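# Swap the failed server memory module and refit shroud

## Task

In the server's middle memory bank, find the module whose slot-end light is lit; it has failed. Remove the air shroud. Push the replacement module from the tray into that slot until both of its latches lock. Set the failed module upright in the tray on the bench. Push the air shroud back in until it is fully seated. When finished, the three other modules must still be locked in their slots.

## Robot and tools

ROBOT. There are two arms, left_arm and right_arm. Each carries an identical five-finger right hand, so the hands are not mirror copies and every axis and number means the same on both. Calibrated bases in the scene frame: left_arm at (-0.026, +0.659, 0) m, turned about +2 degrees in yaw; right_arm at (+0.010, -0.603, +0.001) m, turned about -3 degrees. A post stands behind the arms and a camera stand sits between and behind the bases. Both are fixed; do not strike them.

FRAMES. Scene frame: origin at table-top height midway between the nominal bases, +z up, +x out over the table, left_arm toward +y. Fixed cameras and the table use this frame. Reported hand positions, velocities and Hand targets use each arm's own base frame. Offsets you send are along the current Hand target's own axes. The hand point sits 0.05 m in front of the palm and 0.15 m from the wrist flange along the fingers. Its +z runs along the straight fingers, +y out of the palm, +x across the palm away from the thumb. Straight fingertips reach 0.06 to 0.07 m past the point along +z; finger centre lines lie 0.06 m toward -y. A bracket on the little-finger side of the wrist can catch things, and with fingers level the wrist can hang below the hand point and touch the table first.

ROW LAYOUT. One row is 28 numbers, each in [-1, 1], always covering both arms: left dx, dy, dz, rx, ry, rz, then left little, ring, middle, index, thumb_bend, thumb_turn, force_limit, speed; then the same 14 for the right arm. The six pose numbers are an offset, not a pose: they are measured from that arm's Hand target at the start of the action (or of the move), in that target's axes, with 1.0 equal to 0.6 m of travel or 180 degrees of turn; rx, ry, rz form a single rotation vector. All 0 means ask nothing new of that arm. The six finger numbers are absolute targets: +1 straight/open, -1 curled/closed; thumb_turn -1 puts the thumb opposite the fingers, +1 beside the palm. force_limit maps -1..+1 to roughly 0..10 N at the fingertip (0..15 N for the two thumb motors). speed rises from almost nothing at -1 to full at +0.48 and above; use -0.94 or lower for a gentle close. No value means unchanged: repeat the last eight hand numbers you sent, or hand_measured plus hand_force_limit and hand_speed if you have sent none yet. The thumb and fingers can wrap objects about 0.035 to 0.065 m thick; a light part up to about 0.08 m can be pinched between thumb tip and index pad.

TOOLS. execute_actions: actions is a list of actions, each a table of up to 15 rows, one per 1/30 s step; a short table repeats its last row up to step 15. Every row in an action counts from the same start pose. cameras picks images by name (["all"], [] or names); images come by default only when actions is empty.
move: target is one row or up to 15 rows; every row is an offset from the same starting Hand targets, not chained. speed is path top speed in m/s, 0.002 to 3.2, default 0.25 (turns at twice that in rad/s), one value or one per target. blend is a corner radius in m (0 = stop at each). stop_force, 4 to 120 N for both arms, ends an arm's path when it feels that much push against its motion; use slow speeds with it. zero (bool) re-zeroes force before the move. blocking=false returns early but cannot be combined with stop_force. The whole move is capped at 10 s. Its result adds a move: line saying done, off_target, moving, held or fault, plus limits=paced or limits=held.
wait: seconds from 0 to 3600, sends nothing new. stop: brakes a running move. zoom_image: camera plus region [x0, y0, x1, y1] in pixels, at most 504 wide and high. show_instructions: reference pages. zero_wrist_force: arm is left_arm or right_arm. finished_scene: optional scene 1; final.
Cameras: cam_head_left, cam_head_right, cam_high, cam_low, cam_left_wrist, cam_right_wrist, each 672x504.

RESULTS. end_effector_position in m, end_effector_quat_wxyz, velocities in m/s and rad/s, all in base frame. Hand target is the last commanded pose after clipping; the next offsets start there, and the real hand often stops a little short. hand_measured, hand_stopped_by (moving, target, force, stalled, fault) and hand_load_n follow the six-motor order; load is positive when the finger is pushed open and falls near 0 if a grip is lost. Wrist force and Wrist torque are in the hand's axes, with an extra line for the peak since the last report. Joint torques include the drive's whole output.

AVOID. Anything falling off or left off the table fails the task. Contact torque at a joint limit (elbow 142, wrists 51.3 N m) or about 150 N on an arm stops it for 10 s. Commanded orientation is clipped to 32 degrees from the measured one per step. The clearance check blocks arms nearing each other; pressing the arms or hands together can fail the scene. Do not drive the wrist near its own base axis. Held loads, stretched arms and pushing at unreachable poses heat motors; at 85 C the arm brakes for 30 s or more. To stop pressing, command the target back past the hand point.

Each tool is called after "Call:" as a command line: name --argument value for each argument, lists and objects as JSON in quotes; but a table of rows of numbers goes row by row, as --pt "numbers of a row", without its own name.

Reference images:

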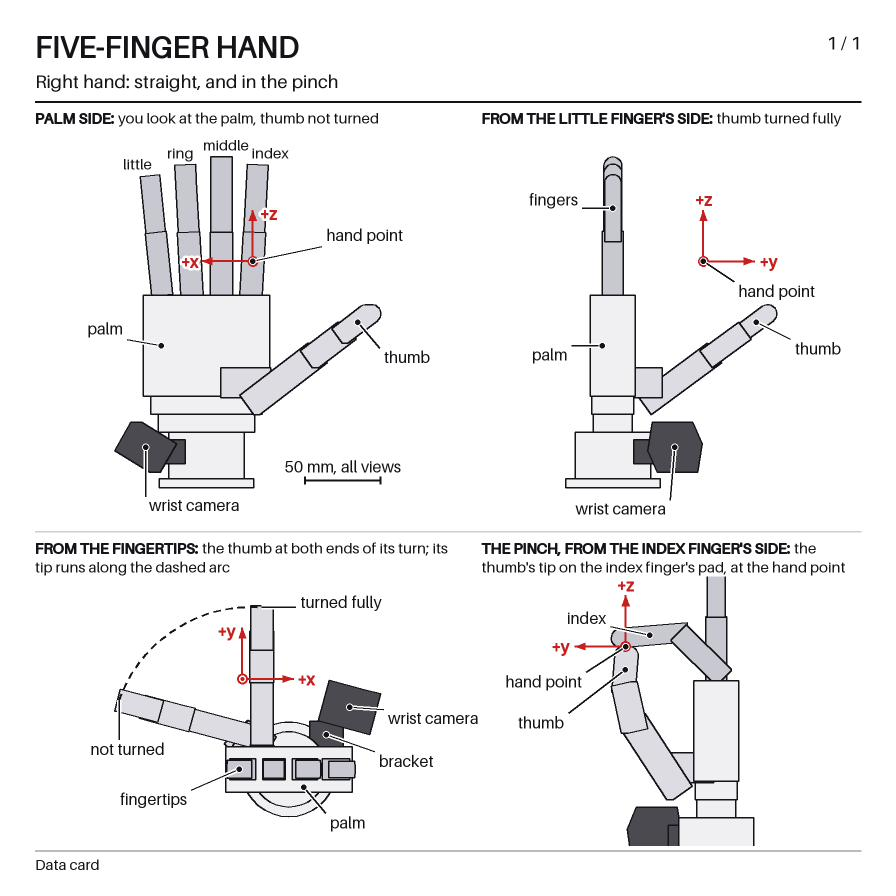

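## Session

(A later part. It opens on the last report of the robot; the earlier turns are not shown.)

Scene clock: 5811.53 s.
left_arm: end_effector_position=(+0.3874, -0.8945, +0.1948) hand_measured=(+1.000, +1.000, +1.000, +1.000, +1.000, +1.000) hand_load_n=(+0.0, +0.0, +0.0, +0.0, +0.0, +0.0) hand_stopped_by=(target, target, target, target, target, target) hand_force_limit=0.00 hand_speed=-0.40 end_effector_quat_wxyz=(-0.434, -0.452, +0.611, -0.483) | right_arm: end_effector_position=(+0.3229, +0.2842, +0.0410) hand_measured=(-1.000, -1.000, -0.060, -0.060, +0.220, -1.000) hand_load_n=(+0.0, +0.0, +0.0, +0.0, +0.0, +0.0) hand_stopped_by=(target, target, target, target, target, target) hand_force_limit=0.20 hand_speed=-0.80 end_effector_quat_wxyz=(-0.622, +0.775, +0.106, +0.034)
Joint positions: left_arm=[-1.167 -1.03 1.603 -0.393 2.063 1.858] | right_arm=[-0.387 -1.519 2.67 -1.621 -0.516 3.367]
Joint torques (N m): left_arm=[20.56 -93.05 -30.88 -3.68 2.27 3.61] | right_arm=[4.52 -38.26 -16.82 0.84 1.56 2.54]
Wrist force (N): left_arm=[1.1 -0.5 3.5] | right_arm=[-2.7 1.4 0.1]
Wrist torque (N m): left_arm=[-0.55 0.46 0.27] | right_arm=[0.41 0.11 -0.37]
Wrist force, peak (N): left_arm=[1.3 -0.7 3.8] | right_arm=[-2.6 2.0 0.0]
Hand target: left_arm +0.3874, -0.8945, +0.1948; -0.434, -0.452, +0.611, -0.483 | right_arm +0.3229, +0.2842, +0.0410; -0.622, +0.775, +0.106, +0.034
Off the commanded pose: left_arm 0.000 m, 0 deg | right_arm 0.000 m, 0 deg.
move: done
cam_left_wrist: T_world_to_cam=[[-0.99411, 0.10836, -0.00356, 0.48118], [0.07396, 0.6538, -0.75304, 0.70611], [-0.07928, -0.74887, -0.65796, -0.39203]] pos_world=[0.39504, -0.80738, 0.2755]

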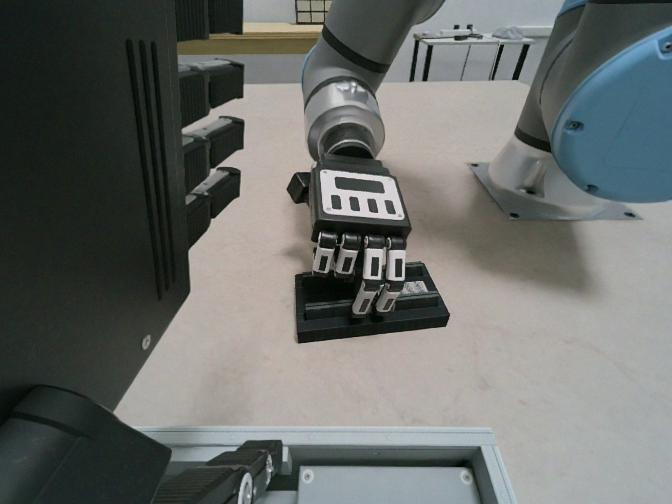

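Call:
move --pt "0 0 0 0 0 0 1 1 1 1 1 1 0 -0.4 0 0 0 0 0 0 -1 -1 -0.13 -0.13 0.22 -1 -0.2 -0.9" --speed 0.015

Call:
move --pt "0 0 0 0 0 0 1 1 1 1 1 1 0 -0.4 0 0 0 0 0 0 -1 -1 -0.13 -0.13 -0.1 -1 -0.2 -0.94" --speed 0.015 --cameras '["cam_left_wrist", "cam_right_wrist"]'

Call:
zoom_image --camera "cam_left_wrist" --region '[280, 230, 460, 365]'

Scene clock: 5826.23 s.
left_arm: end_effector_position=(+0.3874, -0.8945, +0.1948) hand_measured=(+1.000, +1.000, +1.000, +1.000, +1.000, +1.000) hand_load_n=(+0.0, +0.0, +0.0, -0.5, +0.0, +0.0) hand_stopped_by=(target, target, target, target, target, target) hand_force_limit=0.00 hand_speed=-0.40 end_effector_quat_wxyz=(-0.434, -0.452, +0.611, -0.483) | right_arm: end_effector_position=(+0.3229, +0.2842, +0.0410) hand_measured=(-1.000, -1.000, -0.130, -0.130, +0.220, -1.000) hand_load_n=(+0.0, +0.0, +0.0, +0.0, +0.0, +0.0) hand_stopped_by=(target, target, target, target, target, target) hand_force_limit=-0.20 hand_speed=-0.90 end_effector_quat_wxyz=(-0.622, +0.775, +0.106, +0.034)
Joint positions: left_arm=[-1.167 -1.03 1.603 -0.393 2.063 1.858] | right_arm=[-0.387 -1.519 2.669 -1.621 -0.516 3.367]
Joint torques (N m): left_arm=[20.89 -93.4 -29.73 -3.55 2.68 3.06] | right_arm=[-4.78 -38.26 -24.97 0.85 0.57 -0.83]
Wrist force (N): left_arm=[1.3 -0.6 3.5] | right_arm=[-2.5 1.0 0.3]
Wrist torque (N m): left_arm=[-0.57 0.44 0.27] | right_arm=[0.34 0.07 -0.37]
Wrist force, peak (N): left_arm=[1.2 -0.6 4.0] | right_arm=[-2.7 1.5 0.1]
Hand target: left_arm +0.3874, -0.8945, +0.1948; -0.434, -0.452, +0.611, -0.483 | right_arm +0.3229, +0.2842, +0.0410; -0.622, +0.775, +0.106, +0.034
Off the commanded pose: left_arm 0.000 m, 0 deg | right_arm 0.000 m, 0 deg.
move: done

Scene clock: 5830.13 s.
left_arm: end_effector_position=(+0.3874, -0.8945, +0.1948) hand_measured=(+1.000, +1.000, +1.000, +1.000, +1.000, +1.000) hand_load_n=(+0.0, +0.0, +0.0, +0.0, +0.0, +0.0) hand_stopped_by=(target, target, target, target, target, target) hand_force_limit=0.00 hand_speed=-0.40 end_effector_quat_wxyz=(-0.434, -0.452, +0.611, -0.483) | right_arm: end_effector_position=(+0.3229, +0.2842, +0.0410) hand_measured=(-1.000, -1.000, -0.130, -0.130, -0.100, -1.000) hand_load_n=(+0.0, +0.0, +0.0, +0.0, +0.0, +0.0) hand_stopped_by=(target, target, target, target, target, target) hand_force_limit=-0.20 hand_speed=-0.94 end_effector_quat_wxyz=(-0.622, +0.775, +0.106, +0.034)
Joint positions: left_arm=[-1.167 -1.03 1.603 -0.393 2.063 1.858] | right_arm=[-0.387 -1.519 2.669 -1.621 -0.516 3.367]
Joint torques (N m): left_arm=[21.92 -93.58 -29.32 -4.23 2.48 3.32] | right_arm=[-3.15 -37.45 -24.9 0.1 0.6 -0.5]
Wrist force (N): left_arm=[1.1 -0.7 3.5] | right_arm=[-2.1 1.1 0.0]
Wrist torque (N m): left_arm=[-0.58 0.47 0.27] | right_arm=[0.37 0.02 -0.35]
Wrist force, peak (N): left_arm=[1.1 -0.5 3.9] | right_arm=[-2.8 1.5 0.3]
Hand target: left_arm +0.3874, -0.8945, +0.1948; -0.434, -0.452, +0.611, -0.483 | right_arm +0.3229, +0.2842, +0.0410; -0.622, +0.775, +0.106, +0.034
Off the commanded pose: left_arm 0.000 m, 0 deg | right_arm 0.000 m, 0 deg.
move: done
cam_left_wrist: T_world_to_cam=[[-0.99411, 0.10836, -0.00356, 0.48118], [0.07396, 0.6538, -0.75304, 0.70611], [-0.07928, -0.74887, -0.65796, -0.39203]] pos_world=[0.39504, -0.80738, 0.2755]
cam_right_wrist: T_world_to_cam=[[0.47223, -0.14279, -0.86984, -0.07292], [-0.72429, -0.62528, -0.29057, 0.43083], [-0.50241, 0.76722, -0.39869, 0.07543]] pos_world=[0.38438, 0.20111, 0.09183]

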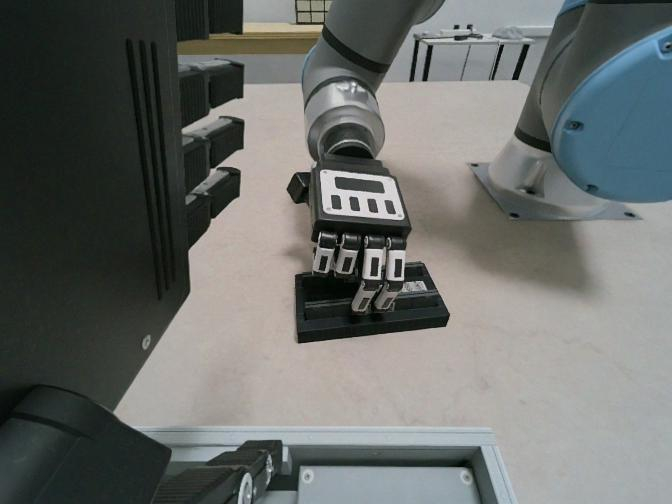

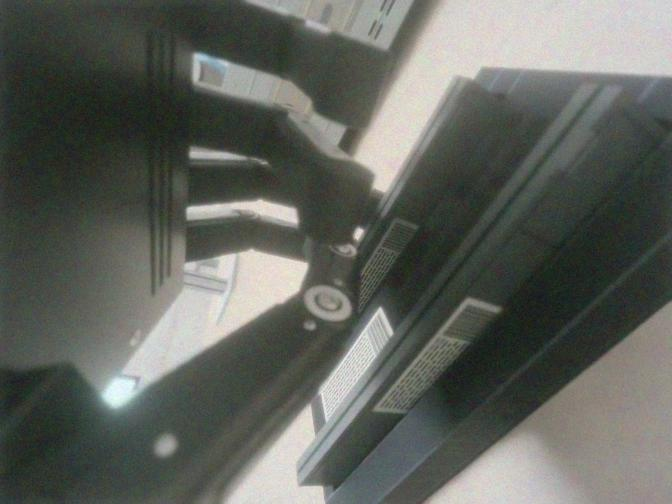

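Scaled by 2.800 from the camera's image (finer frame: 960x720).

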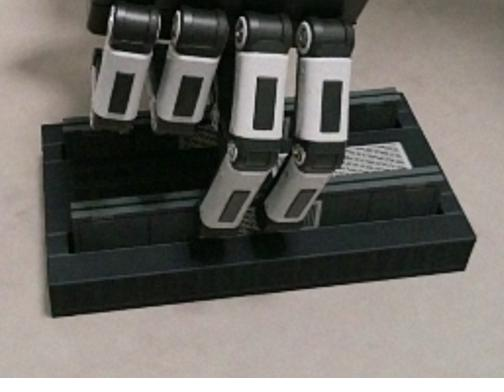

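Call:
move --pt "0 0 0 0 0 0 1 1 1 1 1 1 0 -0.4 0 0 0 0 0 0 -1 -1 -0.13 -0.13 0.22 -1 -0.2 -0.8" --pt "0 0 0 0 0 0 1 1 1 1 1 1 0 -0.4 0 -0.0008 0.0041 0 0 0 -1 -1 -0.13 -0.13 0.22 -1 -0.2 -0.8" --pt "0 0 0 0 0 0 1 1 1 1 1 1 0 -0.4 0 -0.0008 0.0041 0 0 0 -1 -1 -0.165 -0.165 0.22 -1 -0.2 -0.9" --speed 0.015

Call:
move --pt "0 0 0 0 0 0 1 1 1 1 1 1 0 -0.4 0 0 0 0 0 0 -1 -1 -0.165 -0.165 0.0 -1 -0.2 -0.94" --speed 0.015 --cameras '["cam_left_wrist", "cam_right_wrist"]'

Call:
zoom_image --camera "cam_left_wrist" --region '[280, 230, 460, 365]'

Scene clock: 5850.80 s.
left_arm: end_effector_position=(+0.3874, -0.8945, +0.1948) hand_measured=(+1.000, +1.000, +1.000, +1.000, +1.000, +1.000) hand_load_n=(+0.0, +0.0, +0.0, +0.0, +0.0, +0.0) hand_stopped_by=(target, target, target, target, target, target) hand_force_limit=0.00 hand_speed=-0.40 end_effector_quat_wxyz=(-0.434, -0.452, +0.611, -0.483) | right_arm: end_effector_position=(+0.3226, +0.2867, +0.0409) hand_measured=(-1.000, -1.000, -0.162, -0.164, +0.220, -1.000) hand_load_n=(+0.0, +0.0, +4.0, +0.5, +0.5, +0.0) hand_stopped_by=(target, target, force, target, target, target) hand_force_limit=-0.20 hand_speed=-0.90 end_effector_quat_wxyz=(-0.622, +0.775, +0.106, +0.034)
Joint positions: left_arm=[-1.167 -1.03 1.603 -0.393 2.063 1.858] | right_arm=[-0.38 -1.519 2.671 -1.628 -0.509 3.374]
Joint torques (N m): left_arm=[21.91 -93.04 -29.41 -3.89 2.42 3.62] | right_arm=[-18.5 -4.58 -12.2 0.77 -1.6 -2.2]
Wrist force (N): left_arm=[1.4 -0.6 3.6] | right_arm=[-2.0 0.0 0.1]
Wrist torque (N m): left_arm=[-0.57 0.42 0.29] | right_arm=[0.39 0.05 -0.37]
Wrist force, peak (N): left_arm=[1.1 -0.7 3.9] | right_arm=[-2.8 1.7 0.3]
Hand target: left_arm +0.3874, -0.8945, +0.1948; -0.434, -0.452, +0.611, -0.483 | right_arm +0.3226, +0.2867, +0.0409; -0.622, +0.775, +0.106, +0.034
Off the commanded pose: left_arm 0.000 m, 0 deg | right_arm 0.000 m, 0 deg.
move: done

Scene clock: 5851.47 s.
left_arm: end_effector_position=(+0.3874, -0.8945, +0.1948) hand_measured=(+1.000, +1.000, +1.000, +1.000, +1.000, +1.000) hand_load_n=(+0.0, +0.0, +0.0, +0.0, +0.0, +0.0) hand_stopped_by=(target, target, target, target, target, target) hand_force_limit=0.00 hand_speed=-0.40 end_effector_quat_wxyz=(-0.434, -0.452, +0.611, -0.483) | right_arm: end_effector_position=(+0.3226, +0.2867, +0.0409) hand_measured=(-1.000, -1.000, -0.162, -0.164, +0.184, -1.000) hand_load_n=(+0.0, +0.0, +5.5, +2.0, +6.5, +0.5) hand_stopped_by=(target, target, force, target, force, target) hand_force_limit=-0.20 hand_speed=-0.94 end_effector_quat_wxyz=(-0.622, +0.775, +0.106, +0.034)
Joint positions: left_arm=[-1.167 -1.03 1.603 -0.393 2.063 1.858] | right_arm=[-0.381 -1.519 2.671 -1.628 -0.51 3.374]
Joint torques (N m): left_arm=[21.65 -96.47 -29.51 -3.82 2.39 3.33] | right_arm=[-17.14 -5.4 -13.16 0.51 -1.61 -1.9]
Wrist force (N): left_arm=[1.0 -0.4 3.4] | right_arm=[-2.2 1.3 0.8]
Wrist torque (N m): left_arm=[-0.53 0.48 0.27] | right_arm=[0.37 0.01 -0.35]
Wrist force, peak (N): left_arm=[0.9 -0.4 3.9] | right_arm=[-2.5 2.0 0.7]
Hand target: left_arm +0.3874, -0.8945, +0.1948; -0.434, -0.452, +0.611, -0.483 | right_arm +0.3226, +0.2867, +0.0409; -0.622, +0.775, +0.106, +0.034
Off the commanded pose: left_arm 0.000 m, 0 deg | right_arm 0.000 m, 0 deg.
move: done
cam_left_wrist: T_world_to_cam=[[-0.99411, 0.10836, -0.00356, 0.48118], [0.07396, 0.6538, -0.75304, 0.70611], [-0.07928, -0.74887, -0.65796, -0.39203]] pos_world=[0.39504, -0.80738, 0.2755]
cam_right_wrist: T_world_to_cam=[[0.47223, -0.14279, -0.86984, -0.07251], [-0.72429, -0.62528, -0.29057, 0.43215], [-0.50241, 0.76722, -0.39869, 0.07332]] pos_world=[0.38408, 0.20361, 0.09173]

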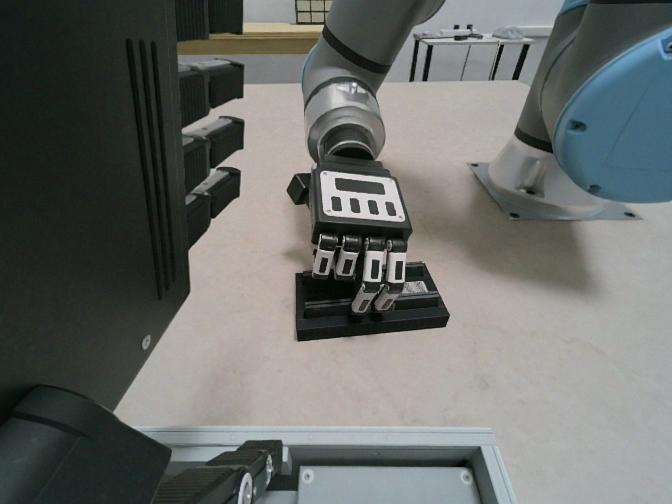

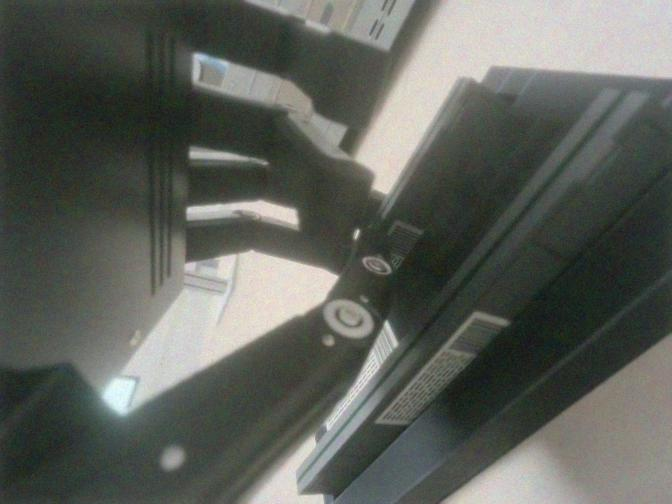

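Scaled by 2.800 from the camera's image (finer frame: 960x720).

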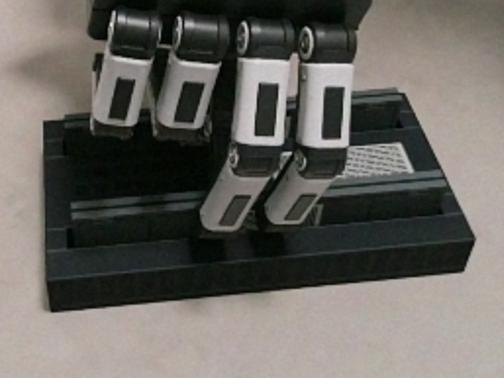

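Call:
move --pt "0 0 0 0 0 0 1 1 1 1 1 1 0 -0.4 0 0 0 0 0 0 -1 -1 -0.165 -0.18 -0.05 -1 0.2 -0.94" --speed 0.015

Scene clock: 5861.03 s.
left_arm: end_effector_position=(+0.3874, -0.8945, +0.1948) hand_measured=(+1.000, +1.000, +1.000, +1.000, +1.000, +1.000) hand_load_n=(-0.5, +0.0, +0.0, +0.0, +0.0, +0.0) hand_stopped_by=(target, target, target, target, target, target) hand_force_limit=0.00 hand_speed=-0.40 end_effector_quat_wxyz=(-0.434, -0.452, +0.611, -0.483) | right_arm: end_effector_position=(+0.3226, +0.2867, +0.0409) hand_measured=(-1.000, -1.000, -0.162, -0.178, +0.170, -1.000) hand_load_n=(+0.0, +0.0, +6.5, +5.5, +9.0, +0.0) hand_stopped_by=(target, target, force, target, force, target) hand_force_limit=0.20 hand_speed=-0.94 end_effector_quat_wxyz=(-0.622, +0.775, +0.106, +0.034)
Joint positions: left_arm=[-1.167 -1.03 1.603 -0.393 2.063 1.858] | right_arm=[-0.381 -1.519 2.671 -1.628 -0.51 3.374]
Joint torques (N m): left_arm=[23.46 -96.64 -30.51 -4.02 1.9 3.35] | right_arm=[-15.76 -9.39 -13.36 0.24 -1.86 -2.11]
Wrist force (N): left_arm=[1.1 -0.4 3.8] | right_arm=[-2.4 1.7 0.6]
Wrist torque (N m): left_arm=[-0.56 0.45 0.27] | right_arm=[0.44 0.06 -0.35]
Wrist force, peak (N): left_arm=[1.4 -0.5 3.8] | right_arm=[-2.9 1.7 0.8]
Hand target: left_arm +0.3874, -0.8945, +0.1948; -0.434, -0.452, +0.611, -0.483 | right_arm +0.3226, +0.2867, +0.0409; -0.622, +0.775, +0.106, +0.034
Off the commanded pose: left_arm 0.000 m, 0 deg | right_arm 0.000 m, 0 deg.
move: done

Call:
move --target '[0,0,0,0,0,0,1,1,1,1,1,1,0,-0.4,0.0077,-0.0399,-0.0093,0,0,0,-1,-1,-0.165,-0.18,-0.05,-1,0.2,-0.94]' --speed 0.015 --cameras '["cam_left_wrist", "cam_right_wrist"]'

Call:
zoom_image --camera "cam_left_wrist" --region '[280, 230, 460, 365]'

Scene clock: 5869.40 s.
left_arm: end_effector_position=(+0.3874, -0.8945, +0.1948) hand_measured=(+1.000, +1.000, +1.000, +1.000, +1.000, +1.000) hand_load_n=(+0.0, +0.0, -0.5, -0.5, +0.0, +0.0) hand_stopped_by=(target, target, target, target, target, target) hand_force_limit=0.00 hand_speed=-0.40 end_effector_quat_wxyz=(-0.434, -0.452, +0.611, -0.483) | right_arm: end_effector_position=(+0.3226, +0.2867, +0.0661) hand_measured=(-1.000, -1.000, -0.162, -0.178, +0.170, -1.000) hand_load_n=(+0.0, +0.0, +7.0, +5.5, +7.5, +0.0) hand_stopped_by=(target, target, force, target, force, target) hand_force_limit=0.20 hand_speed=-0.94 end_effector_quat_wxyz=(-0.622, +0.775, +0.106, +0.034)
Joint positions: left_arm=[-1.167 -1.03 1.603 -0.393 2.063 1.858] | right_arm=[-0.38 -1.598 2.655 -1.533 -0.509 3.374]
Joint torques (N m): left_arm=[23.41 -94.43 -30.01 -3.76 2.14 3.95] | right_arm=[1.92 -3.02 -21.81 -3.94 0.49 -0.19]
Wrist force (N): left_arm=[1.1 -0.4 3.2] | right_arm=[-2.5 1.5 0.2]
Wrist torque (N m): left_arm=[-0.51 0.47 0.28] | right_arm=[0.36 0.07 -0.36]
Wrist force, peak (N): left_arm=[1.1 -0.8 3.9] | right_arm=[-3.0 1.2 1.3]
Hand target: left_arm +0.3874, -0.8945, +0.1948; -0.434, -0.452, +0.611, -0.483 | right_arm +0.3226, +0.2867, +0.0660; -0.622, +0.775, +0.106, +0.034
Off the commanded pose: left_arm 0.000 m, 0 deg | right_arm 0.000 m, 0 deg.
move: done
cam_left_wrist: T_world_to_cam=[[-0.99411, 0.10836, -0.00356, 0.48118], [0.07396, 0.6538, -0.75304, 0.70611], [-0.07928, -0.74887, -0.65796, -0.39203]] pos_world=[0.39504, -0.80738, 0.2755]
cam_right_wrist: T_world_to_cam=[[0.47227, -0.14285, -0.8698, -0.05068], [-0.72427, -0.62531, -0.29056, 0.43944], [-0.50238, 0.76719, -0.39878, 0.08333]] pos_world=[0.38408, 0.20361, 0.11683]

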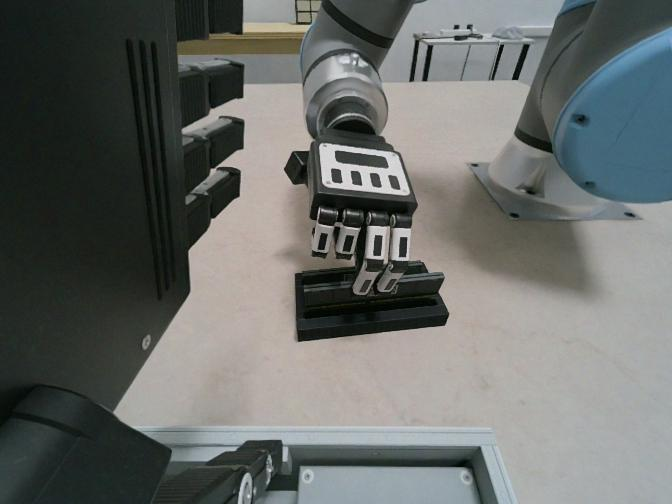

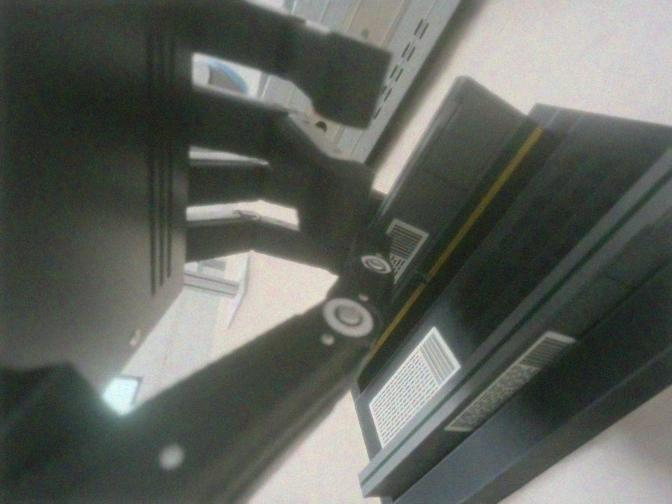

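Scaled by 2.800 from the camera's image (finer frame: 960x720).

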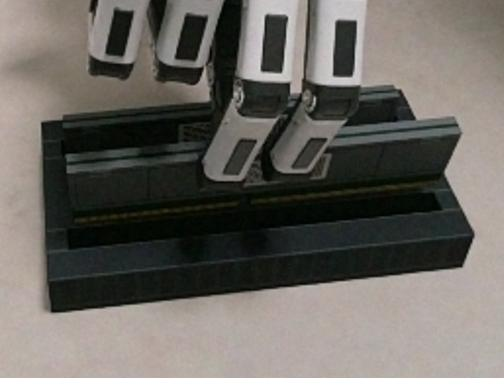

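Call:
move --target '[-0.0403,-0.1292,-0.7808,0,0,0,1,1,1,1,1,1,0,-0.4,0,0,0,0,0,0,-1,-1,-0.165,-0.18,-0.05,-1,0.2,-0.94]' --speed 0.15

Call:
move --target '[0,0,0,0,0,0,1,1,1,1,1,1,0,-0.4,0.032,-0.1659,-0.0388,0.0704,0.01355,0,-1,-1,-0.165,-0.18,-0.05,-1,0.2,-0.94]' --speed 0.06 --cameras '["cam_left_wrist", "cam_right_wrist", "cam_high"]'

Scene clock: 5916.60 s.
left_arm: end_effector_position=(+0.5121, -0.4404, +0.2604) hand_measured=(+1.000, +1.000, +1.000, +1.000, +1.000, +1.000) hand_load_n=(+0.0, +0.0, +0.0, +0.0, +0.0, +0.0) hand_stopped_by=(target, target, target, target, target, target) hand_force_limit=0.00 hand_speed=-0.40 end_effector_quat_wxyz=(-0.434, -0.452, +0.612, -0.483) | right_arm: end_effector_position=(+0.3226, +0.2867, +0.0660) hand_measured=(-1.000, -1.000, -0.162, -0.178, +0.170, -1.000) hand_load_n=(+0.0, +0.0, +7.5, +5.5, +7.0, +0.0) hand_stopped_by=(target, target, force, target, force, target) hand_force_limit=0.20 hand_speed=-0.94 end_effector_quat_wxyz=(-0.622, +0.775, +0.106, +0.034)
Joint positions: left_arm=[-0.596 -1.315 1.9 -0.266 2.618 2.052] | right_arm=[-0.38 -1.598 2.655 -1.533 -0.509 3.374]
Joint torques (N m): left_arm=[-3.76 -47.96 -33.9 -2.22 0.9 -4.32] | right_arm=[-11.54 -2.8 -14.41 -3.08 -0.88 -1.04]
Wrist force (N): left_arm=[1.2 -0.6 3.5] | right_arm=[-2.4 1.5 0.0]
Wrist torque (N m): left_arm=[-0.56 0.46 0.17] | right_arm=[0.38 0.06 -0.36]
Wrist force, peak (N): left_arm=[1.3 -0.4 5.3] | right_arm=[-2.8 1.8 -0.2]
Hand target: left_arm +0.5120, -0.4404, +0.2603; -0.434, -0.452, +0.611, -0.483 | right_arm +0.3226, +0.2867, +0.0660; -0.622, +0.775, +0.106, +0.034
Off the commanded pose: left_arm 0.000 m, 0 deg | right_arm 0.000 m, 0 deg.
move: done

Scene clock: 5918.93 s.
left_arm: end_effector_position=(+0.5120, -0.4404, +0.2603) hand_measured=(+1.000, +1.000, +1.000, +1.000, +1.000, +1.000) hand_load_n=(+0.0, +0.0, +0.0, +0.0, +0.0, +0.0) hand_stopped_by=(target, target, target, target, target, target) hand_force_limit=0.00 hand_speed=-0.40 end_effector_quat_wxyz=(-0.434, -0.452, +0.611, -0.483) | right_arm: end_effector_position=(+0.3226, +0.2866, +0.1700) hand_measured=(-1.000, -1.000, -0.162, -0.178, +0.170, -1.000) hand_load_n=(+0.0, +0.0, +7.5, +5.5, +7.0, +0.0) hand_stopped_by=(target, target, force, target, force, target) hand_force_limit=0.20 hand_speed=-0.94 end_effector_quat_wxyz=(+0.706, -0.701, -0.096, -0.039)
Joint positions: left_arm=[-0.596 -1.315 1.9 -0.266 2.618 2.052] | right_arm=[-0.439 -1.653 2.522 -0.87 -0.52 2.951]
Joint torques (N m): left_arm=[-20.64 -48.49 -26.97 -2.34 1.1 -4.4] | right_arm=[3.64 -3.49 -19.17 1.13 0.45 3.3]
Wrist force (N): left_arm=[1.3 -0.2 3.4] | right_arm=[-2.6 1.7 0.5]
Wrist torque (N m): left_arm=[-0.50 0.44 0.21] | right_arm=[0.37 0.03 -0.38]
Wrist force, peak (N): left_arm=[1.5 -0.4 3.6] | right_arm=[-3.0 1.8 0.3]
Hand target: left_arm +0.5120, -0.4404, +0.2603; -0.434, -0.452, +0.611, -0.483 | right_arm +0.3225, +0.2867, +0.1700; +0.706, -0.701, -0.096, -0.039
Off the commanded pose: left_arm 0.000 m, 0 deg | right_arm 0.000 m, 0 deg.
move: done
cam_left_wrist: T_world_to_cam=[[-0.99411, 0.10836, -0.00356, 0.55607], [0.07396, 0.6538, -0.75304, 0.44925], [-0.07928, -0.74887, -0.65796, 0.00093]] pos_world=[0.51964, -0.35328, 0.3409]
cam_right_wrist: T_world_to_cam=[[0.45651, 0.05533, -0.888, -0.00891], [-0.73045, -0.54653, -0.40957, 0.46928], [-0.50797, 0.83561, -0.20908, 0.07479]] pos_world=[0.38484, 0.19447, 0.19993]
Images, in order (width x height): cam_high 672x504, cam_left_wrist 672x504, cam_right_wrist 672x504.

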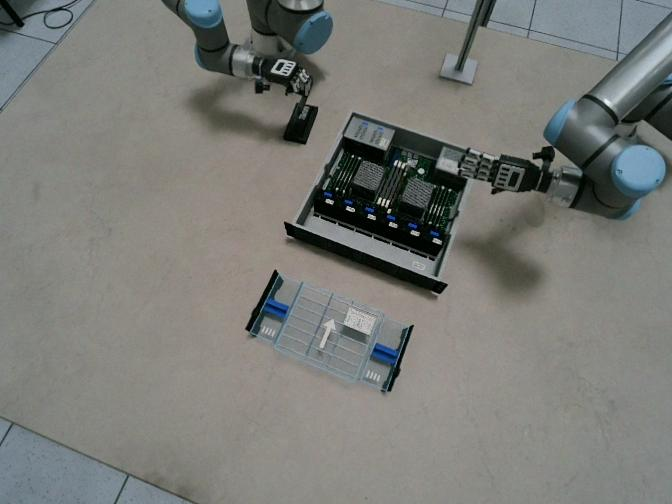

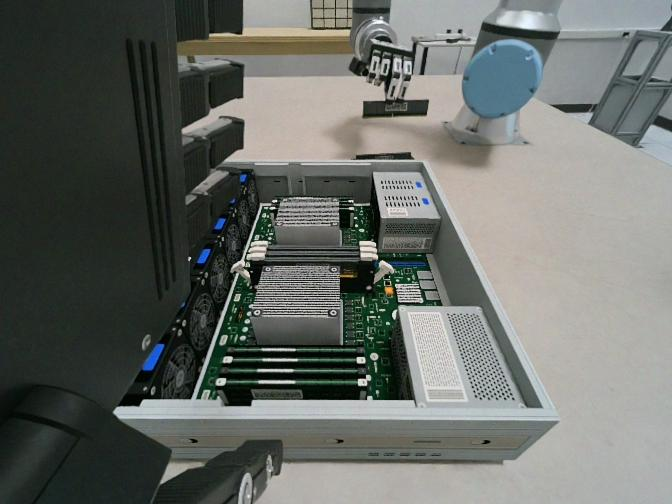

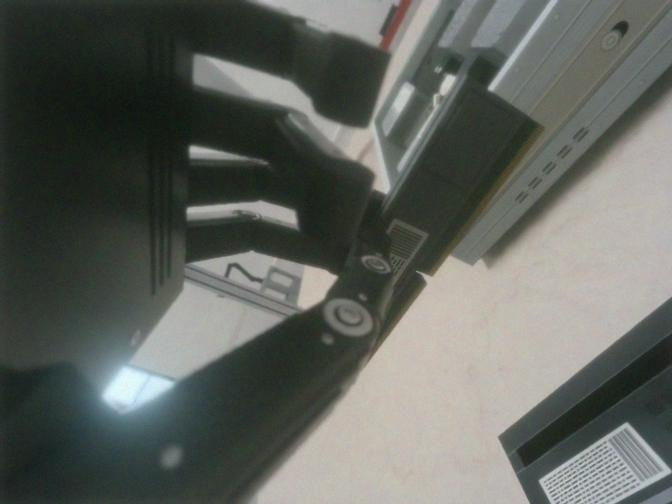

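Call:
move --target '[0,0,0,0,0,0,1,1,1,1,1,1,0,-0.4,0.2577,0.0492,0.5028,-0.0074,0.0382,0,-1,-1,-0.165,-0.18,-0.05,-1,0.2,-0.94]' --speed 0.08 --cameras '["cam_left_wrist", "cam_right_wrist", "cam_high"]'

Scene clock: 5936.70 s.
left_arm: end_effector_position=(+0.5120, -0.4404, +0.2603) hand_measured=(+1.000, +1.000, +1.000, +1.000, +1.000, +1.000) hand_load_n=(+0.0, +0.0, +0.0, +0.0, +0.0, +0.0) hand_stopped_by=(target, target, target, target, target, target) hand_force_limit=0.00 hand_speed=-0.40 end_effector_quat_wxyz=(-0.434, -0.452, +0.611, -0.483) | right_arm: end_effector_position=(+0.4552, +0.6001, +0.1702) hand_measured=(-1.000, -1.000, -0.162, -0.178, +0.170, -1.000) hand_load_n=(+0.0, +0.0, +7.5, +5.5, +7.0, +0.0) hand_stopped_by=(target, target, force, target, force, target) hand_force_limit=0.20 hand_speed=-0.94 end_effector_quat_wxyz=(+0.702, -0.705, -0.053, -0.082) end_effector_velocity=(-0.002, -0.002, +0.000) end_effector_angular_velocity=(+0.000, -0.001, +0.004)
Joint positions: left_arm=[-0.596 -1.315 1.9 -0.266 2.618 2.052] | right_arm=[0.312 -1.317 2.139 -0.821 0.354 2.95]
Joint velocities: left_arm=[within noise] | right_arm=[-0.002 -0.002 0.003 -0.001 -0.006 -0.001]
Joint torques (N m): left_arm=[-18.37 -48.46 -27.62 -2.19 1.11 -3.82] | right_arm=[-18.87 -68.02 -25.43 -1.55 -3.24 -3.74]
Wrist force (N): left_arm=[1.4 -0.5 3.4] | right_arm=[-2.6 1.3 0.1]
Wrist torque (N m): left_arm=[-0.53 0.42 0.21] | right_arm=[0.36 0.05 -0.25]
Wrist force, peak (N): left_arm=[1.4 -0.4 3.8] | right_arm=[-2.9 2.0 0.8]
Hand target: left_arm +0.5120, -0.4404, +0.2603; -0.434, -0.452, +0.611, -0.483 | right_arm +0.4552, +0.6001, +0.1702; +0.702, -0.705, -0.053, -0.082
Off the commanded pose: left_arm 0.000 m, 0 deg | right_arm 0.000 m, 0 deg.
move: done
cam_left_wrist: T_world_to_cam=[[-0.99411, 0.10836, -0.00356, 0.55607], [0.07396, 0.6538, -0.75304, 0.44925], [-0.07928, -0.74887, -0.65796, 0.00093]] pos_world=[0.51964, -0.35328, 0.3409]
cam_right_wrist: T_world_to_cam=[[0.45946, -0.00067, -0.8882, -0.05435], [-0.79176, -0.45349, -0.40923, 0.70947], [-0.40251, 0.89126, -0.20889, -0.20125]] pos_world=[0.50569, 0.50106, 0.20003]
Images, in order (width x height): cam_high 672x504, cam_left_wrist 672x504, cam_right_wrist 672x504.

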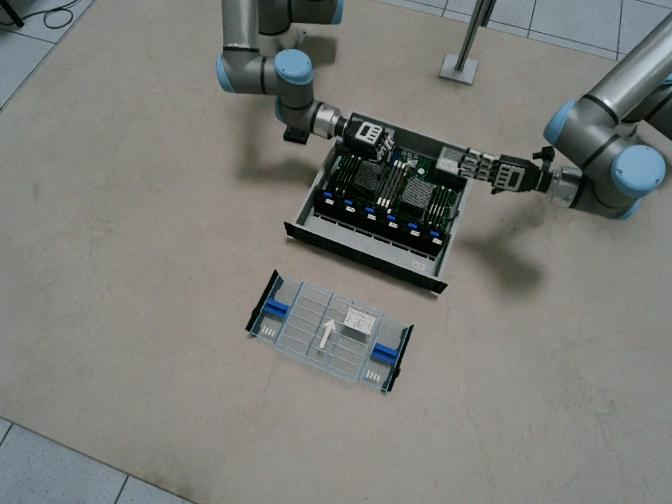

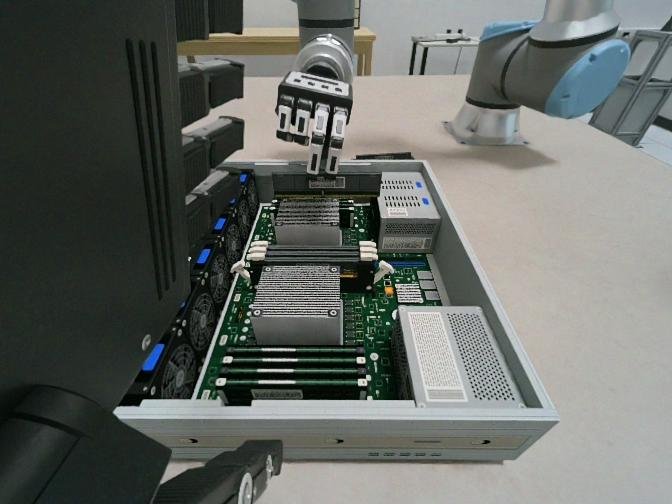

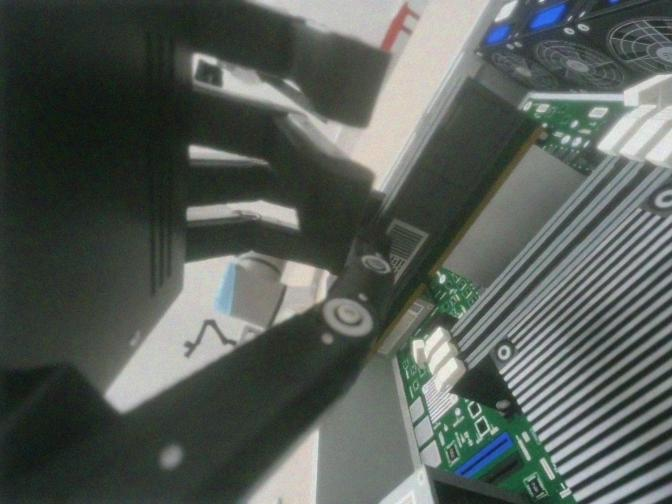

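Call:
move --target '[0,0,0,0,0,0,1,1,1,1,1,1,0,-0.4,0.0182,0.0375,0.0958,-0.0704,-0.01355,0,-1,-1,-0.165,-0.18,-0.05,-1,0.2,-0.94]' --speed 0.06 --cameras '["cam_left_wrist", "cam_right_wrist"]'

Call:
zoom_image --camera "cam_left_wrist" --region '[220, 150, 400, 300]'

Scene clock: 5970.73 s.
left_arm: end_effector_position=(+0.5120, -0.4404, +0.2603) hand_measured=(+1.000, +1.000, +1.000, +1.000, +1.000, +1.000) hand_load_n=(+0.0, +0.0, +0.0, +0.0, +0.0, +0.0) hand_stopped_by=(target, target, target, target, target, target) hand_force_limit=0.00 hand_speed=-0.40 end_effector_quat_wxyz=(-0.434, -0.452, +0.611, -0.483) | right_arm: end_effector_position=(+0.4725, +0.6569, +0.1501) hand_measured=(-1.000, -1.000, -0.162, -0.178, +0.170, -1.000) hand_load_n=(+0.0, +0.0, +7.5, +5.5, +7.0, +0.0) hand_stopped_by=(target, target, force, target, force, target) hand_force_limit=0.20 hand_speed=-0.94 end_effector_quat_wxyz=(-0.619, +0.780, +0.058, +0.072)
Joint positions: left_arm=[-0.596 -1.315 1.9 -0.266 2.618 2.052] | right_arm=[0.427 -1.192 1.896 -0.234 0.517 2.535]
Joint torques (N m): left_arm=[-19.19 -48.27 -28.17 -2.12 0.8 -4.06] | right_arm=[-16.96 -80.5 -25.99 -0.3 -3.94 3.23]
Wrist force (N): left_arm=[1.3 -0.6 3.6] | right_arm=[-2.2 1.3 0.3]
Wrist torque (N m): left_arm=[-0.57 0.44 0.20] | right_arm=[0.32 0.03 -0.31]
Wrist force, peak (N): left_arm=[1.3 -0.5 3.7] | right_arm=[-3.1 2.1 -0.3]
Hand target: left_arm +0.5120, -0.4404, +0.2603; -0.434, -0.452, +0.611, -0.483 | right_arm +0.4726, +0.6569, +0.1502; -0.619, +0.780, +0.058, +0.072
Off the commanded pose: left_arm 0.000 m, 0 deg | right_arm 0.000 m, 0 deg.
move: done
cam_left_wrist: T_world_to_cam=[[-0.99411, 0.10836, -0.00356, 0.55607], [0.07396, 0.6538, -0.75304, 0.44925], [-0.07928, -0.74887, -0.65796, 0.00093]] pos_world=[0.51964, -0.35328, 0.3409]
cam_right_wrist: T_world_to_cam=[[0.45141, -0.19932, -0.86977, 0.05149], [-0.79503, -0.53242, -0.29061, 0.77641], [-0.40516, 0.82268, -0.39881, -0.17426]] pos_world=[0.52343, 0.567, 0.20093]

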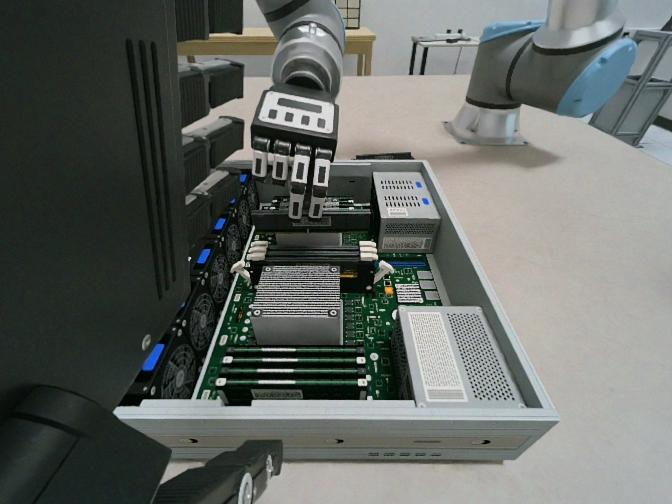

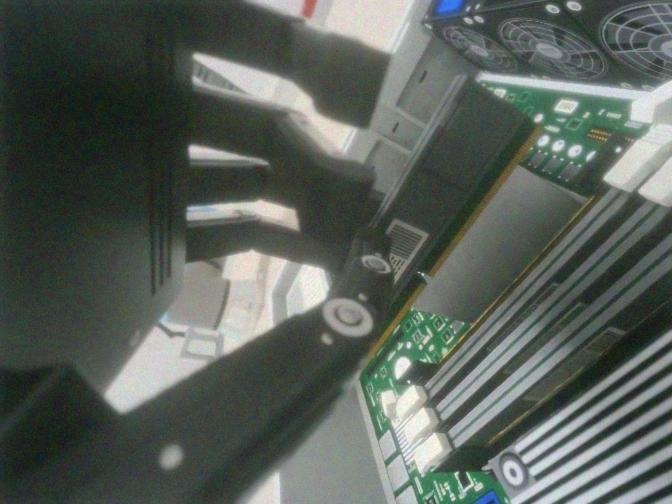

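Scaled by 2.800 from the camera's image (finer frame: 960x720).

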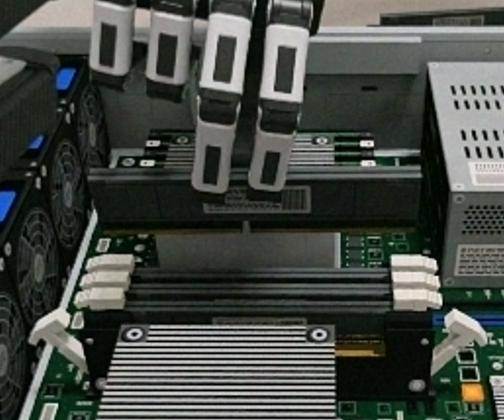

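Call:
move --target '[-0.0929,0.0044,0.1655,0,0,0,1,1,1,1,1,1,0,-0.4,-0.003,0.0557,0.0128,0,0,0,-1,-1,-0.165,-0.18,-0.05,-1,0.2,-0.94]' --speed 0.05 --cameras '["cam_left_wrist", "cam_right_wrist"]'

Call:
zoom_image --camera "cam_left_wrist" --region '[200, 210, 310, 310]'

Call:
zoom_image --camera "cam_left_wrist" --region '[330, 210, 440, 310]'

Scene clock: 6005.47 s.
left_arm: end_effector_position=(+0.5120, -0.5304, +0.1902) hand_measured=(+1.000, +1.000, +1.000, +1.000, +1.000, +1.000) hand_load_n=(+0.0, +0.0, +0.0, +0.0, +0.0, +0.0) hand_stopped_by=(target, target, target, target, target, target) hand_force_limit=0.00 hand_speed=-0.40 end_effector_quat_wxyz=(-0.434, -0.452, +0.611, -0.483) | right_arm: end_effector_position=(+0.4771, +0.6567, +0.1160) hand_measured=(-1.000, -1.000, -0.162, -0.178, +0.170, -1.000) hand_load_n=(+0.0, +0.0, +7.0, +5.5, +6.5, +0.5) hand_stopped_by=(target, target, force, target, force, target) hand_force_limit=0.20 hand_speed=-0.94 end_effector_quat_wxyz=(-0.619, +0.780, +0.058, +0.072)
Joint positions: left_arm=[-0.713 -1.205 1.895 -0.422 2.507 1.99] | right_arm=[0.424 -1.148 1.907 -0.287 0.514 2.532]
Joint torques (N m): left_arm=[23.19 -80.48 -37.11 2.7 2.59 -0.57] | right_arm=[-16.3 -74.47 -27.11 0.93 -3.37 -3.33]
Wrist force (N): left_arm=[1.0 -0.6 3.3] | right_arm=[-2.3 1.2 0.3]
Wrist torque (N m): left_arm=[-0.55 0.48 0.25] | right_arm=[0.30 0.04 -0.25]
Wrist force, peak (N): left_arm=[1.3 -0.5 3.7] | right_arm=[-2.7 1.3 0.1]
Hand target: left_arm +0.5120, -0.5302, +0.1903; -0.434, -0.452, +0.611, -0.483 | right_arm +0.4771, +0.6567, +0.1162; -0.619, +0.780, +0.058, +0.072
Off the commanded pose: left_arm 0.000 m, 0 deg | right_arm 0.000 m, 0 deg.
move: done
cam_left_wrist: T_world_to_cam=[[-0.9941, 0.10843, -0.00365, 0.56562], [0.07406, 0.65369, -0.75313, 0.45523], [-0.07927, -0.74896, -0.65786, -0.11266]] pos_world=[0.51964, -0.44328, 0.2708]
cam_right_wrist: T_world_to_cam=[[0.45128, -0.19938, -0.86982, 0.01983], [-0.79512, -0.53235, -0.2905, 0.77004], [-0.40513, 0.82271, -0.39877, -0.18587]] pos_world=[0.52803, 0.5668, 0.16683]

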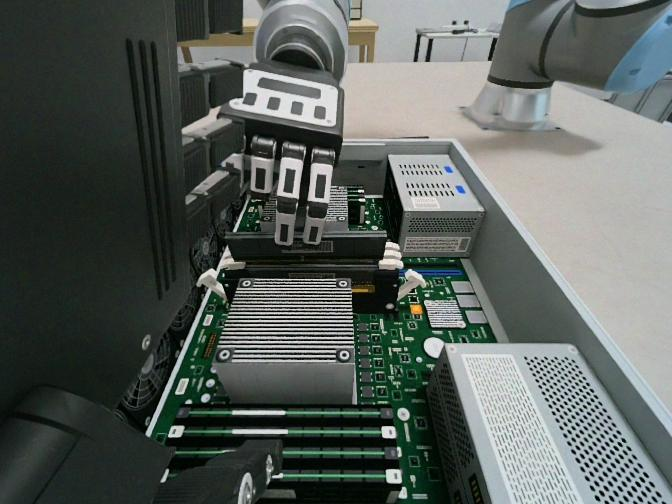

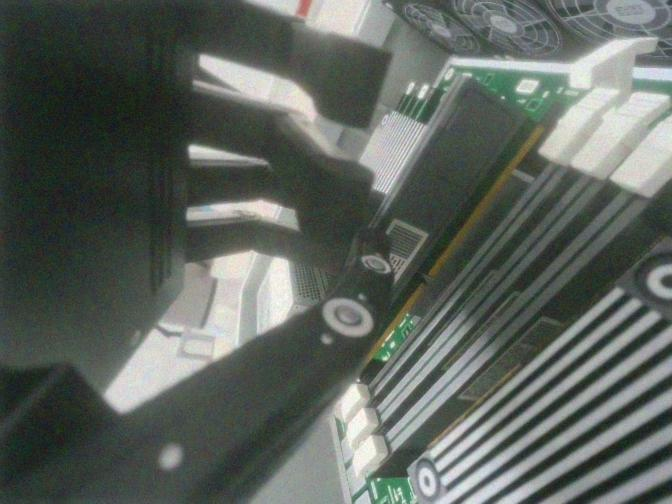

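Scaled by 4.582 from the camera's image (finer frame: 960x720).

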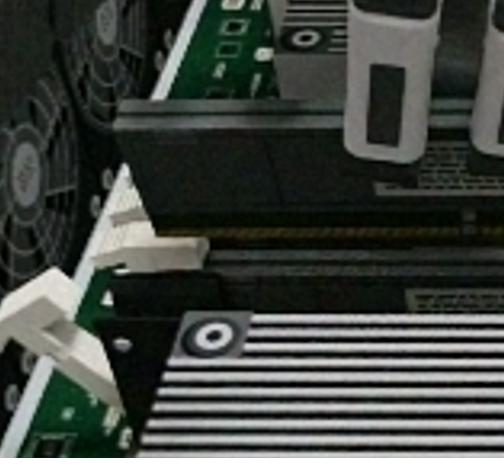

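Scaled by 4.582 from the camera's image (finer frame: 960x720).

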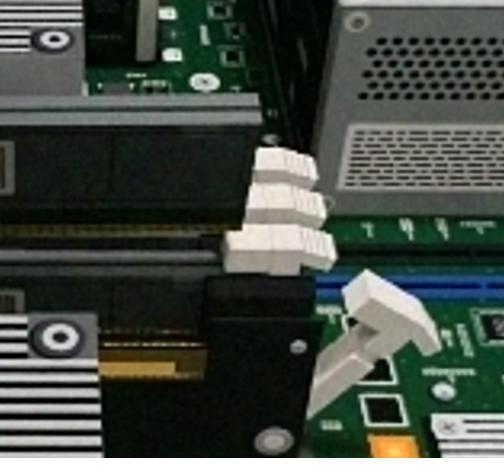

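Call:
zoom_image --camera "cam_left_wrist" --region '[215, 225, 275, 285]'

Call:
zoom_image --camera "cam_left_wrist" --region '[350, 225, 410, 285]'

Scaled by 8.400 from the camera's image (finer frame: 960x720).

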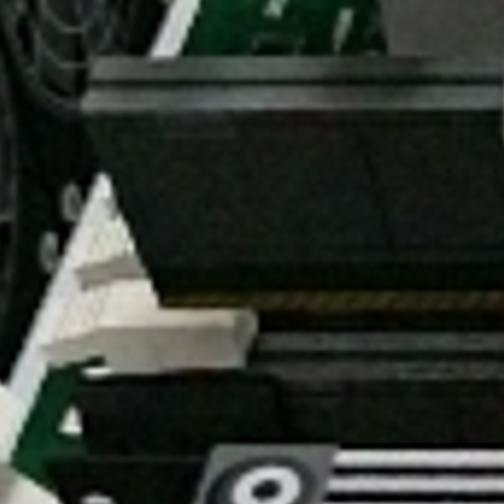

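Scaled by 8.400 from the camera's image (finer frame: 960x720).

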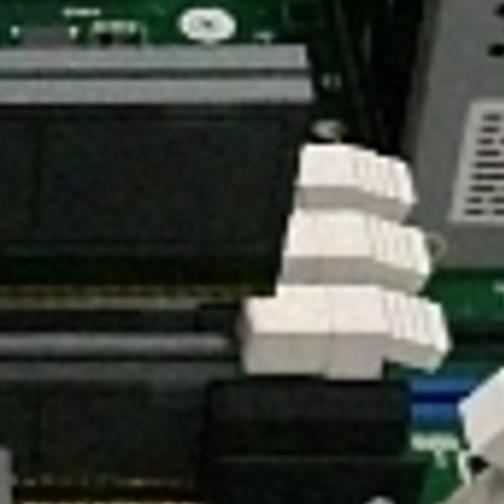

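Call:
move --pt "0 0 0 0 0 0 1 1 1 1 1 1 0 -0.4 -0.0024 -0.0024 0.0081 -0.0005 0.0024 0.0006 -1 -1 -0.165 -0.18 -0.05 -1 0.2 -0.94" --pt "0 0 0 0 0 0 1 1 1 1 1 1 0 -0.4 -0.0049 0.0104 0.0111 -0.0005 0.0024 0.0006 -1 -1 -0.165 -0.18 -0.05 -1 0.2 -0.94" --speed 0.02 --stop_force 5 --cameras '["cam_left_wrist", "cam_right_wrist"]'

Call:
zoom_image --camera "cam_left_wrist" --region '[215, 235, 275, 295]'

Call:
zoom_image --camera "cam_left_wrist" --region '[350, 235, 410, 295]'

Scene clock: 6056.27 s.
left_arm: end_effector_position=(+0.5120, -0.5302, +0.1903) hand_measured=(+1.000, +1.000, +1.000, +1.000, +1.000, +1.000) hand_load_n=(+0.0, +0.0, +0.0, +0.0, +0.0, +0.0) hand_stopped_by=(target, target, target, target, target, target) hand_force_limit=0.00 hand_speed=-0.40 end_effector_quat_wxyz=(-0.434, -0.452, +0.611, -0.483) | right_arm: end_effector_position=(+0.4756, +0.6618, +0.1082) hand_measured=(-1.000, -1.000, -0.162, -0.178, +0.170, -1.000) hand_load_n=(+0.0, +0.0, +7.5, +6.0, +7.0, +0.0) hand_stopped_by=(target, target, force, target, force, target) hand_force_limit=0.20 hand_speed=-0.94 end_effector_quat_wxyz=(-0.618, +0.780, +0.055, +0.075)
Joint positions: left_arm=[-0.713 -1.206 1.895 -0.421 2.507 1.99] | right_arm=[0.434 -1.14 1.912 -0.314 0.53 2.548]
Joint torques (N m): left_arm=[23.95 -76.42 -25.77 2.41 2.56 3.45] | right_arm=[-17.65 -81.13 -37.42 2.4 -3.67 -3.59]
Wrist force (N): left_arm=[1.1 -0.4 3.4] | right_arm=[-2.1 0.8 0.2]
Wrist torque (N m): left_arm=[-0.52 0.48 0.26] | right_arm=[0.26 0.01 -0.35]
Wrist force, peak (N): left_arm=[1.3 -0.5 3.8] | right_arm=[-2.7 0.8 0.7]
Hand target: left_arm +0.5120, -0.5302, +0.1903; -0.434, -0.452, +0.611, -0.483 | right_arm +0.4756, +0.6618, +0.1082; -0.618, +0.780, +0.055, +0.075
Off the commanded pose: left_arm 0.000 m, 0 deg | right_arm 0.000 m, 0 deg.
move: done
cam_left_wrist: T_world_to_cam=[[-0.99411, 0.10836, -0.00356, 0.56555], [0.07396, 0.6538, -0.75304, 0.45525], [-0.07928, -0.74887, -0.65796, -0.11237]] pos_world=[0.51964, -0.44308, 0.2709]
cam_right_wrist: T_world_to_cam=[[0.44961, -0.20302, -0.86985, 0.01785], [-0.79936, -0.52601, -0.2904, 0.7671], [-0.39859, 0.82589, -0.39879, -0.19903]] pos_world=[0.52583, 0.5715, 0.15893]

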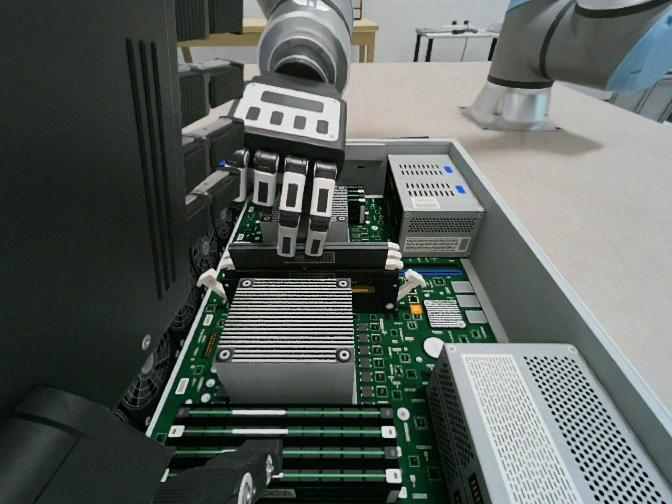

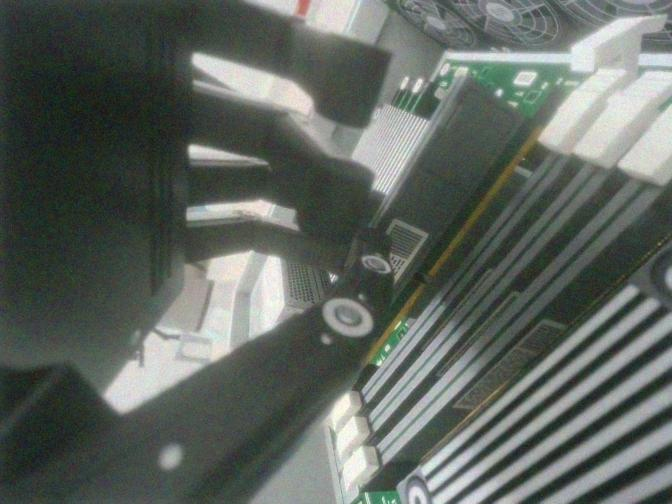

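Scaled by 8.400 from the camera's image (finer frame: 960x720).

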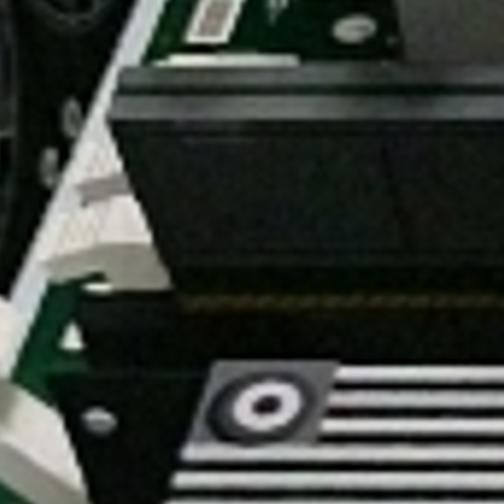

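Scaled by 8.400 from the camera's image (finer frame: 960x720).

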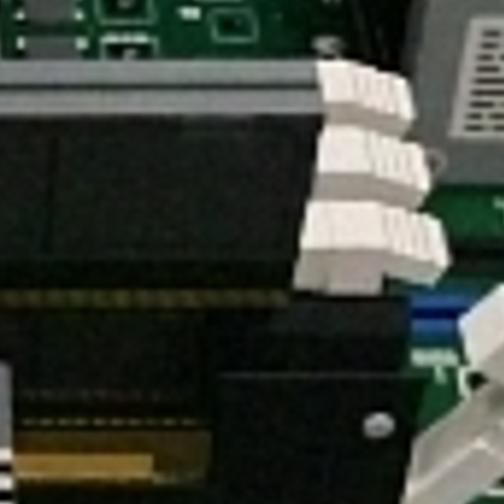

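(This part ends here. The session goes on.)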